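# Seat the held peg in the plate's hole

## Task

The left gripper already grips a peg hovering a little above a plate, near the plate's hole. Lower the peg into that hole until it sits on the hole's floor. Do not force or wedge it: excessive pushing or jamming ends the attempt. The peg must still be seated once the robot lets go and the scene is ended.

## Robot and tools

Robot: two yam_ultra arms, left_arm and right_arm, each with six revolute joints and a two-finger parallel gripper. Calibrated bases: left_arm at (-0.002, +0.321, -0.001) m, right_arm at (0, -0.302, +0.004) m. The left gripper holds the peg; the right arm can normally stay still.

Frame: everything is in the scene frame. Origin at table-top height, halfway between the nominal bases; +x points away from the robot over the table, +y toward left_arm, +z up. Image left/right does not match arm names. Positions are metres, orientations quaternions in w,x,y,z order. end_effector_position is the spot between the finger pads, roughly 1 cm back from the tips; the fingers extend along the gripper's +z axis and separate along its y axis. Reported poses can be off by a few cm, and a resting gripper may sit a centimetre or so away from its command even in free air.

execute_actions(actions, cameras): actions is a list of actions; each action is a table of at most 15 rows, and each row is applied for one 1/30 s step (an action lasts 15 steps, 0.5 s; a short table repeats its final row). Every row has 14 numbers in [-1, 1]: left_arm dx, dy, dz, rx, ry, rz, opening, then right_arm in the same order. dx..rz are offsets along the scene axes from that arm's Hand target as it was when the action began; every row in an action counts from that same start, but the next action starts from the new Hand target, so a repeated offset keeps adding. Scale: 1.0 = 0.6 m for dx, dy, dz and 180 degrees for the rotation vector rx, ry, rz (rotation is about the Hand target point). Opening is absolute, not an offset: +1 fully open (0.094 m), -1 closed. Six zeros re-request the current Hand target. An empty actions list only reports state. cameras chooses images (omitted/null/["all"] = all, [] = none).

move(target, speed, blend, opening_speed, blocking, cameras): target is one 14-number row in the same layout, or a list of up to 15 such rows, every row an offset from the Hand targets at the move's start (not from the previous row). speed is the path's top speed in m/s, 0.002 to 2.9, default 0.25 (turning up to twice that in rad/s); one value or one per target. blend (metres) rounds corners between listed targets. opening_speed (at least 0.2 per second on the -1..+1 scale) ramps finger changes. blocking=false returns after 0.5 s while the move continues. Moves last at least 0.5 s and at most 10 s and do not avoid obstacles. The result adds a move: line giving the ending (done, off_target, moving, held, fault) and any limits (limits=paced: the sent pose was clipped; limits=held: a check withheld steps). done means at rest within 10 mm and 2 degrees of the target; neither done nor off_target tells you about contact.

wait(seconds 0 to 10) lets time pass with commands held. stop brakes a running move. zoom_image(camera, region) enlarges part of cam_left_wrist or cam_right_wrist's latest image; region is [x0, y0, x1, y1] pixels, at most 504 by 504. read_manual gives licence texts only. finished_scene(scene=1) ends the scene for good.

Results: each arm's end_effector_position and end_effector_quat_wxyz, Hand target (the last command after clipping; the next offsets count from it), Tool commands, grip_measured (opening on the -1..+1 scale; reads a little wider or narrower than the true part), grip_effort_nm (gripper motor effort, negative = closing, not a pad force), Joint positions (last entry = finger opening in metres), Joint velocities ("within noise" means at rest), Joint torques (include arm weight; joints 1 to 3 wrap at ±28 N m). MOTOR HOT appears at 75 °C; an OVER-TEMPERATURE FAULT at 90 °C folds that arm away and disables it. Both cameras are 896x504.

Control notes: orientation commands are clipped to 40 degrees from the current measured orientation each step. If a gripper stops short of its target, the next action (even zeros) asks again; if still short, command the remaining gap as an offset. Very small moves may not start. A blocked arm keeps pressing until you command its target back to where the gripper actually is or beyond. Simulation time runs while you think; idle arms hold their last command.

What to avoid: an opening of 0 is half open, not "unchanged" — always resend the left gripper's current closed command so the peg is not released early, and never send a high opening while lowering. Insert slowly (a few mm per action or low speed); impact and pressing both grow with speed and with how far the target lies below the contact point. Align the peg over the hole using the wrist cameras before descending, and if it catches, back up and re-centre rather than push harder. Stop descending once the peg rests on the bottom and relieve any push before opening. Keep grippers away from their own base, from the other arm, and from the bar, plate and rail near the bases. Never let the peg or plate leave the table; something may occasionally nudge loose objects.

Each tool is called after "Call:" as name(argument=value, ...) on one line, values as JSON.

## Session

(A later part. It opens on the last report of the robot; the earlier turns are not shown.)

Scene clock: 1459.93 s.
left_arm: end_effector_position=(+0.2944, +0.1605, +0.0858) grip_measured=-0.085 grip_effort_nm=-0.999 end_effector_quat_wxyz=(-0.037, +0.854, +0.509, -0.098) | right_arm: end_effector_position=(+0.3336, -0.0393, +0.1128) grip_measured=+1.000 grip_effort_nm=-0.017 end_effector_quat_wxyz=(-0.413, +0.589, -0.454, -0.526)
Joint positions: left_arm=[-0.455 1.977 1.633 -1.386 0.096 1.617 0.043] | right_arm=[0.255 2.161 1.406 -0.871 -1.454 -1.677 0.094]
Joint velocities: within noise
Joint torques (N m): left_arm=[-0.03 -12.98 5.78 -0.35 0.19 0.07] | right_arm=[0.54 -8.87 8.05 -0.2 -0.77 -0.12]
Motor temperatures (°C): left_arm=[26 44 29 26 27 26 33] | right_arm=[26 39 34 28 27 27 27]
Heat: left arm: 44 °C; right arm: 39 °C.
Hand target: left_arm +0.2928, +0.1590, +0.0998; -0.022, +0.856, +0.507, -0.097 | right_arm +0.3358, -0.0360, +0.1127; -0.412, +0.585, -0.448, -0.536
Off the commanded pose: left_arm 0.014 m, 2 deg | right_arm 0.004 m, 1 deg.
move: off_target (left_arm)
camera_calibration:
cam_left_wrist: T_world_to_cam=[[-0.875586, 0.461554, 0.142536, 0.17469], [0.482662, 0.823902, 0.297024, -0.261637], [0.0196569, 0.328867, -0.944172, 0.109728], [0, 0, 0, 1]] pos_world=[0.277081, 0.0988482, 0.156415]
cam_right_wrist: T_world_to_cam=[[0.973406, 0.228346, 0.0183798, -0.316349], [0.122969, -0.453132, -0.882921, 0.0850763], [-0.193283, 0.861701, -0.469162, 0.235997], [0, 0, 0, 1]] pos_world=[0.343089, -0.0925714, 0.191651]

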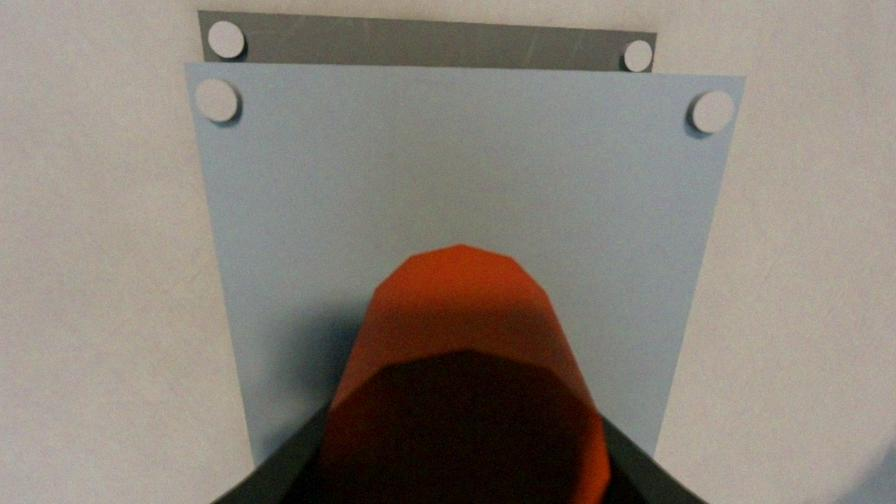

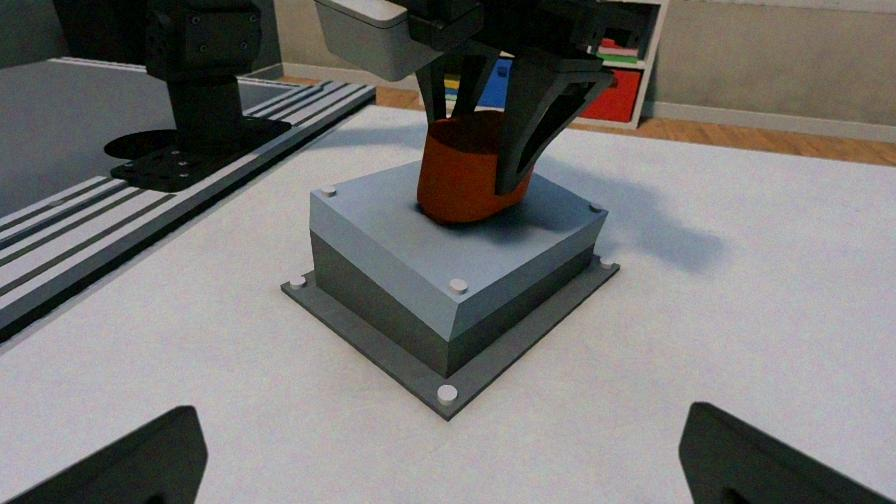

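Call:
move(target=[0, 0, 0, 0, 0, 0, 0.5, 0, 0, 0, 0, 0, 0, 1.0], speed=0.03, opening_speed=0.5)

Call:
zoom_image(camera="cam_right_wrist", region=[400, 90, 560, 250])

Scene clock: 1475.87 s.
left_arm: end_effector_position=(+0.2944, +0.1605, +0.0858) grip_measured=+0.497 grip_effort_nm=0.183 end_effector_quat_wxyz=(-0.037, +0.854, +0.509, -0.098) | right_arm: end_effector_position=(+0.3335, -0.0393, +0.1128) grip_measured=+1.000 grip_effort_nm=-0.012 end_effector_quat_wxyz=(-0.413, +0.589, -0.454, -0.526)
Joint positions: left_arm=[-0.455 1.977 1.633 -1.386 0.096 1.617 0.07] | right_arm=[0.255 2.161 1.406 -0.872 -1.454 -1.677 0.094]
Joint velocities: within noise
Joint torques (N m): left_arm=[0.03 -12.9 5.81 -0.35 0.22 0.06] | right_arm=[0.53 -8.88 8.06 -0.2 -0.76 -0.12]
Motor temperatures (°C): left_arm=[26 44 29 26 27 26 32] | right_arm=[26 39 34 28 27 27 27]
Heat: left arm: 44 °C; right arm: 39 °C.
Hand target: left_arm +0.2928, +0.1590, +0.0998; -0.022, +0.856, +0.507, -0.097 | right_arm +0.3358, -0.0360, +0.1127; -0.412, +0.585, -0.448, -0.536
Off the commanded pose: left_arm 0.014 m, 2 deg | right_arm 0.004 m, 1 deg.
move: off_target (left_arm)
camera_calibration:
cam_left_wrist: T_world_to_cam=[[-0.875402, 0.461932, 0.14244, 0.17453], [0.482987, 0.823726, 0.296983, -0.261654], [0.0198543, 0.328776, -0.944199, 0.109689], [0, 0, 0, 1]] pos_world=[0.276981, 0.0988476, 0.156415]
cam_right_wrist: T_world_to_cam=[[0.973388, 0.228427, 0.0183288, -0.316326], [0.122961, -0.453122, -0.882928, 0.0850814], [-0.193379, 0.861685, -0.469151, 0.236027], [0, 0, 0, 1]] pos_world=[0.343089, -0.0925716, 0.191651]

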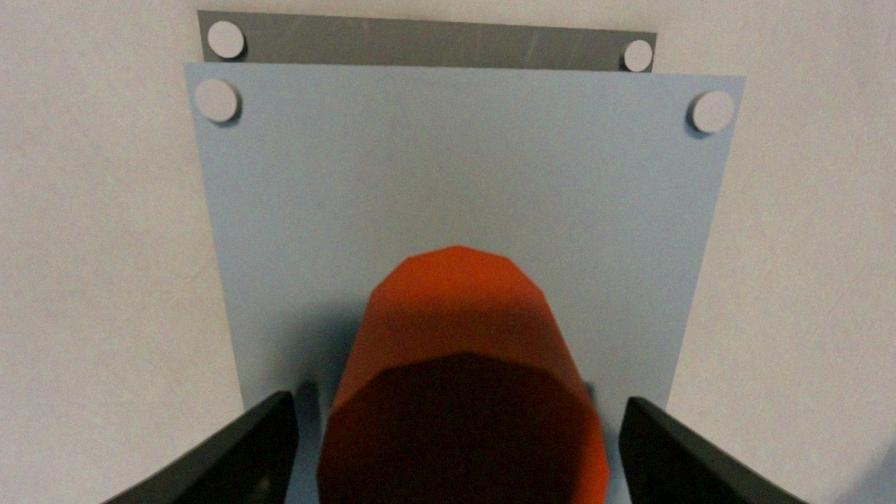

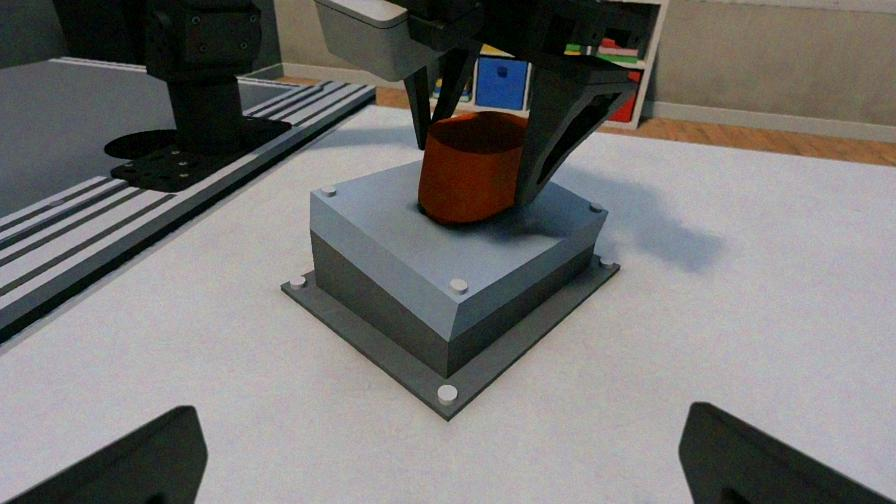

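Scaled by 3.150 from the camera's 896x504 image, which has a finer 1280x720 frame.

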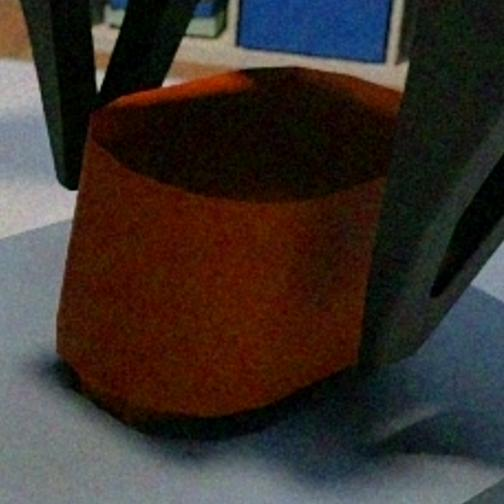

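Call:
zoom_image(camera="cam_right_wrist", region=[410, 194, 458, 236])

Call:
zoom_image(camera="cam_right_wrist", region=[400, 185, 520, 245])

Scaled by 10.500 from the camera's 896x504 image, which has a finer 1280x720 frame.

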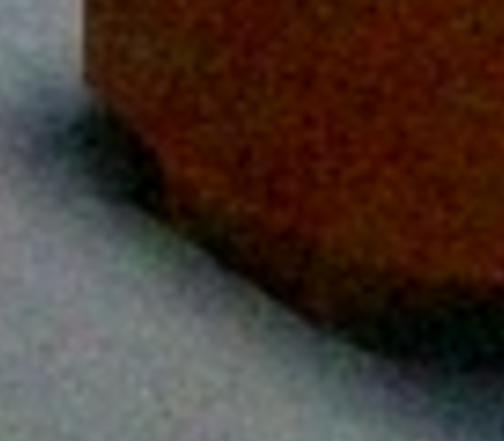

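Scaled by 4.200 from the camera's 896x504 image, which has a finer 1280x720 frame.

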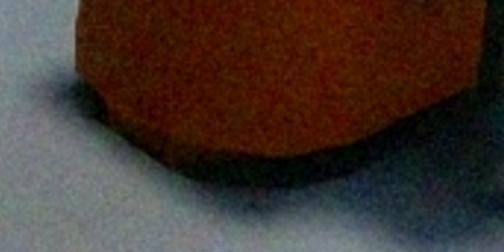

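Call:
move(target=[[0.0083, -0.0012, 0.0493, 0, 0, 0, 0.5, 0, 0, 0, 0, 0, 0, 1.0], [0.0263, -0.0037, 0.1561, 0, 0, 0, 0.5, 0, 0, 0, 0, 0, 0, 1.0]], speed=[0.05, 0.12])

Call:
zoom_image(camera="cam_right_wrist", region=[400, 90, 560, 250])

Call:
zoom_image(camera="cam_left_wrist", region=[300, 180, 620, 504])

Scene clock: 1491.17 s.
left_arm: end_effector_position=(+0.3103, +0.1573, +0.1774) grip_measured=+0.497 grip_effort_nm=0.178 end_effector_quat_wxyz=(+0.039, +0.858, +0.510, -0.048) | right_arm: end_effector_position=(+0.3335, -0.0393, +0.1128) grip_measured=+1.000 grip_effort_nm=-0.007 end_effector_quat_wxyz=(-0.413, +0.589, -0.454, -0.526)
Joint positions: left_arm=[-0.451 1.876 1.875 -1.545 0.096 1.618 0.07] | right_arm=[0.255 2.161 1.406 -0.872 -1.454 -1.678 0.094]
Joint velocities: within noise
Joint torques (N m): left_arm=[0.24 -11.11 7.49 0 0.23 -0.04] | right_arm=[0.53 -8.87 8.08 -0.19 -0.77 -0.12]
Motor temperatures (°C): left_arm=[26 44 30 26 27 26 32] | right_arm=[26 39 34 28 27 27 27]
Heat: left arm: 44 °C; right arm: 39 °C.
Hand target: left_arm +0.3086, +0.1569, +0.1935; -0.022, +0.856, +0.507, -0.097 | right_arm +0.3358, -0.0360, +0.1127; -0.412, +0.585, -0.448, -0.536
Off the commanded pose: left_arm 0.016 m, 9 deg | right_arm 0.004 m, 1 deg.
joint sent to its limit (left arm) — joint 4 (wrist pitch), lower limit. The joint targets are off in orientation, not in position.
move: off_target (left_arm)
camera_calibration:
cam_left_wrist: T_world_to_cam=[[-0.887905, 0.45829, -0.0399324, 0.213678], [0.425988, 0.851874, 0.304705, -0.282065], [0.173661, 0.253539, -0.951609, 0.162329], [0, 0, 0, 1]] pos_world=[0.281692, 0.101201, 0.248953]
cam_right_wrist: T_world_to_cam=[[0.973388, 0.228427, 0.0183288, -0.316326], [0.122961, -0.453122, -0.882928, 0.0850814], [-0.193379, 0.861685, -0.469151, 0.236027], [0, 0, 0, 1]] pos_world=[0.343089, -0.0925716, 0.191651]

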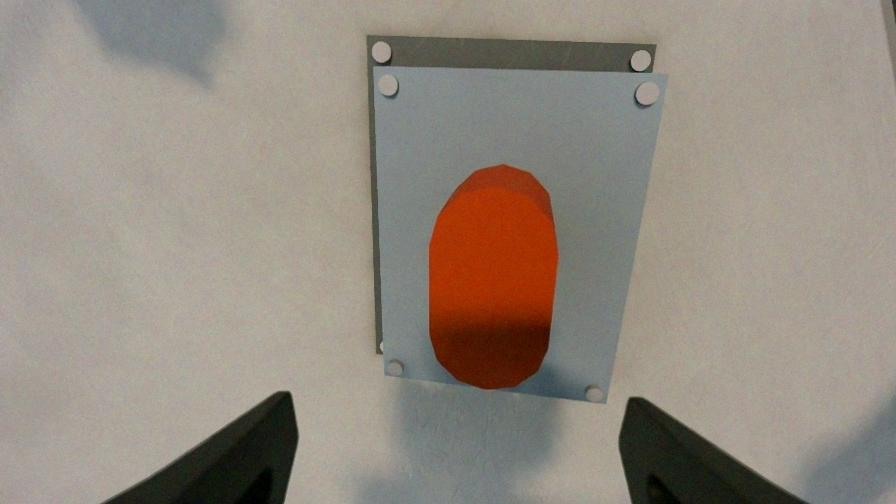

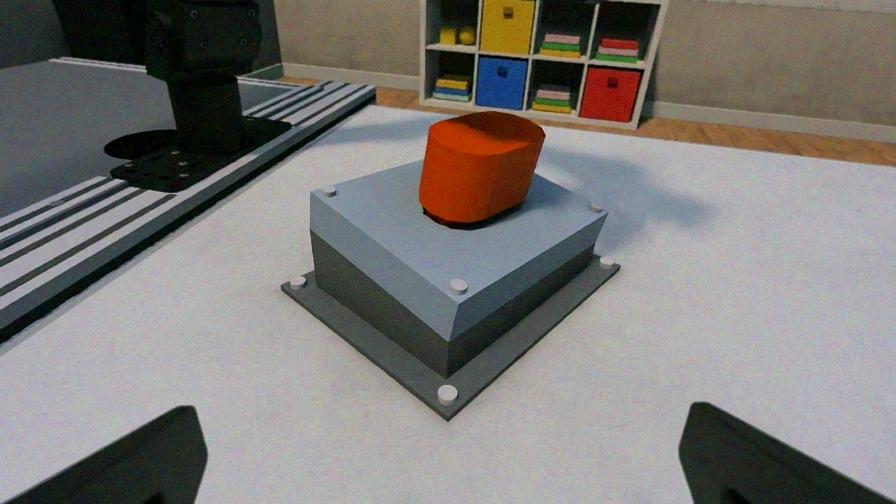

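Scaled by 3.150 from the camera's 896x504 image, which has a finer 1280x720 frame.

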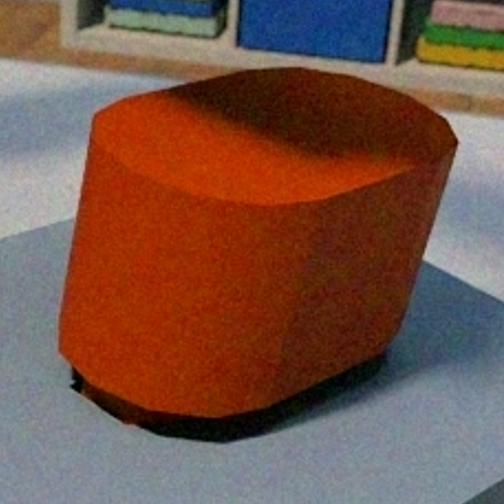

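Scaled by 1.556 from the camera's 896x504 image, which has a finer 1280x720 frame.

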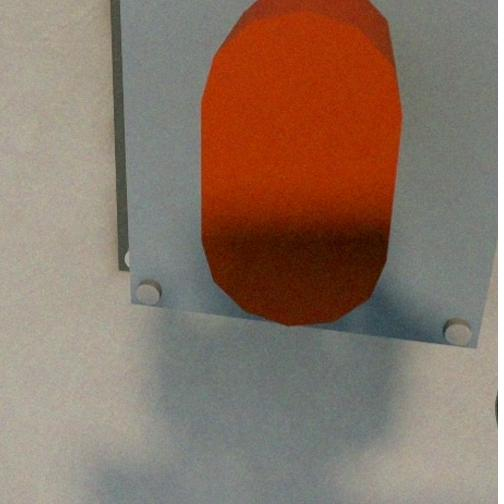

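Call:
zoom_image(camera="cam_right_wrist", region=[412, 196, 468, 240])

Call:
zoom_image(camera="cam_right_wrist", region=[460, 180, 550, 240])

Scaled by 9.000 from the camera's 896x504 image, which has a finer 1280x720 frame.

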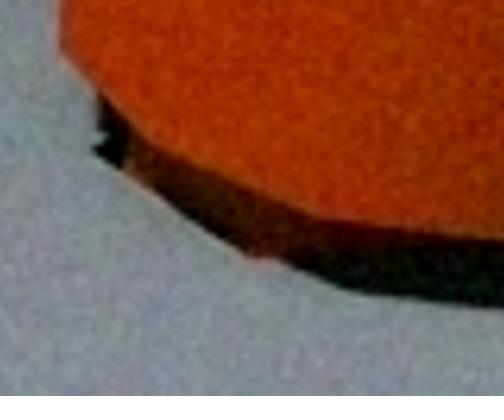

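Scaled by 5.600 from the camera's 896x504 image, which has a finer 1280x720 frame.

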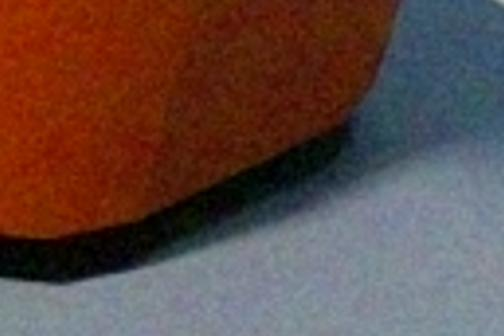

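Call:
zoom_image(camera="cam_left_wrist", region=[415, 150, 575, 250])

Scaled by 3.150 from the camera's 896x504 image, which has a finer 1280x720 frame.

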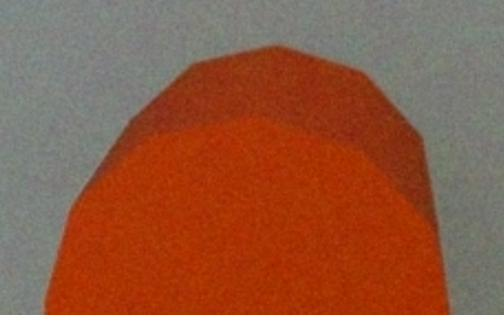

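Call:
finished_scene()

The scene is finished: the task was done.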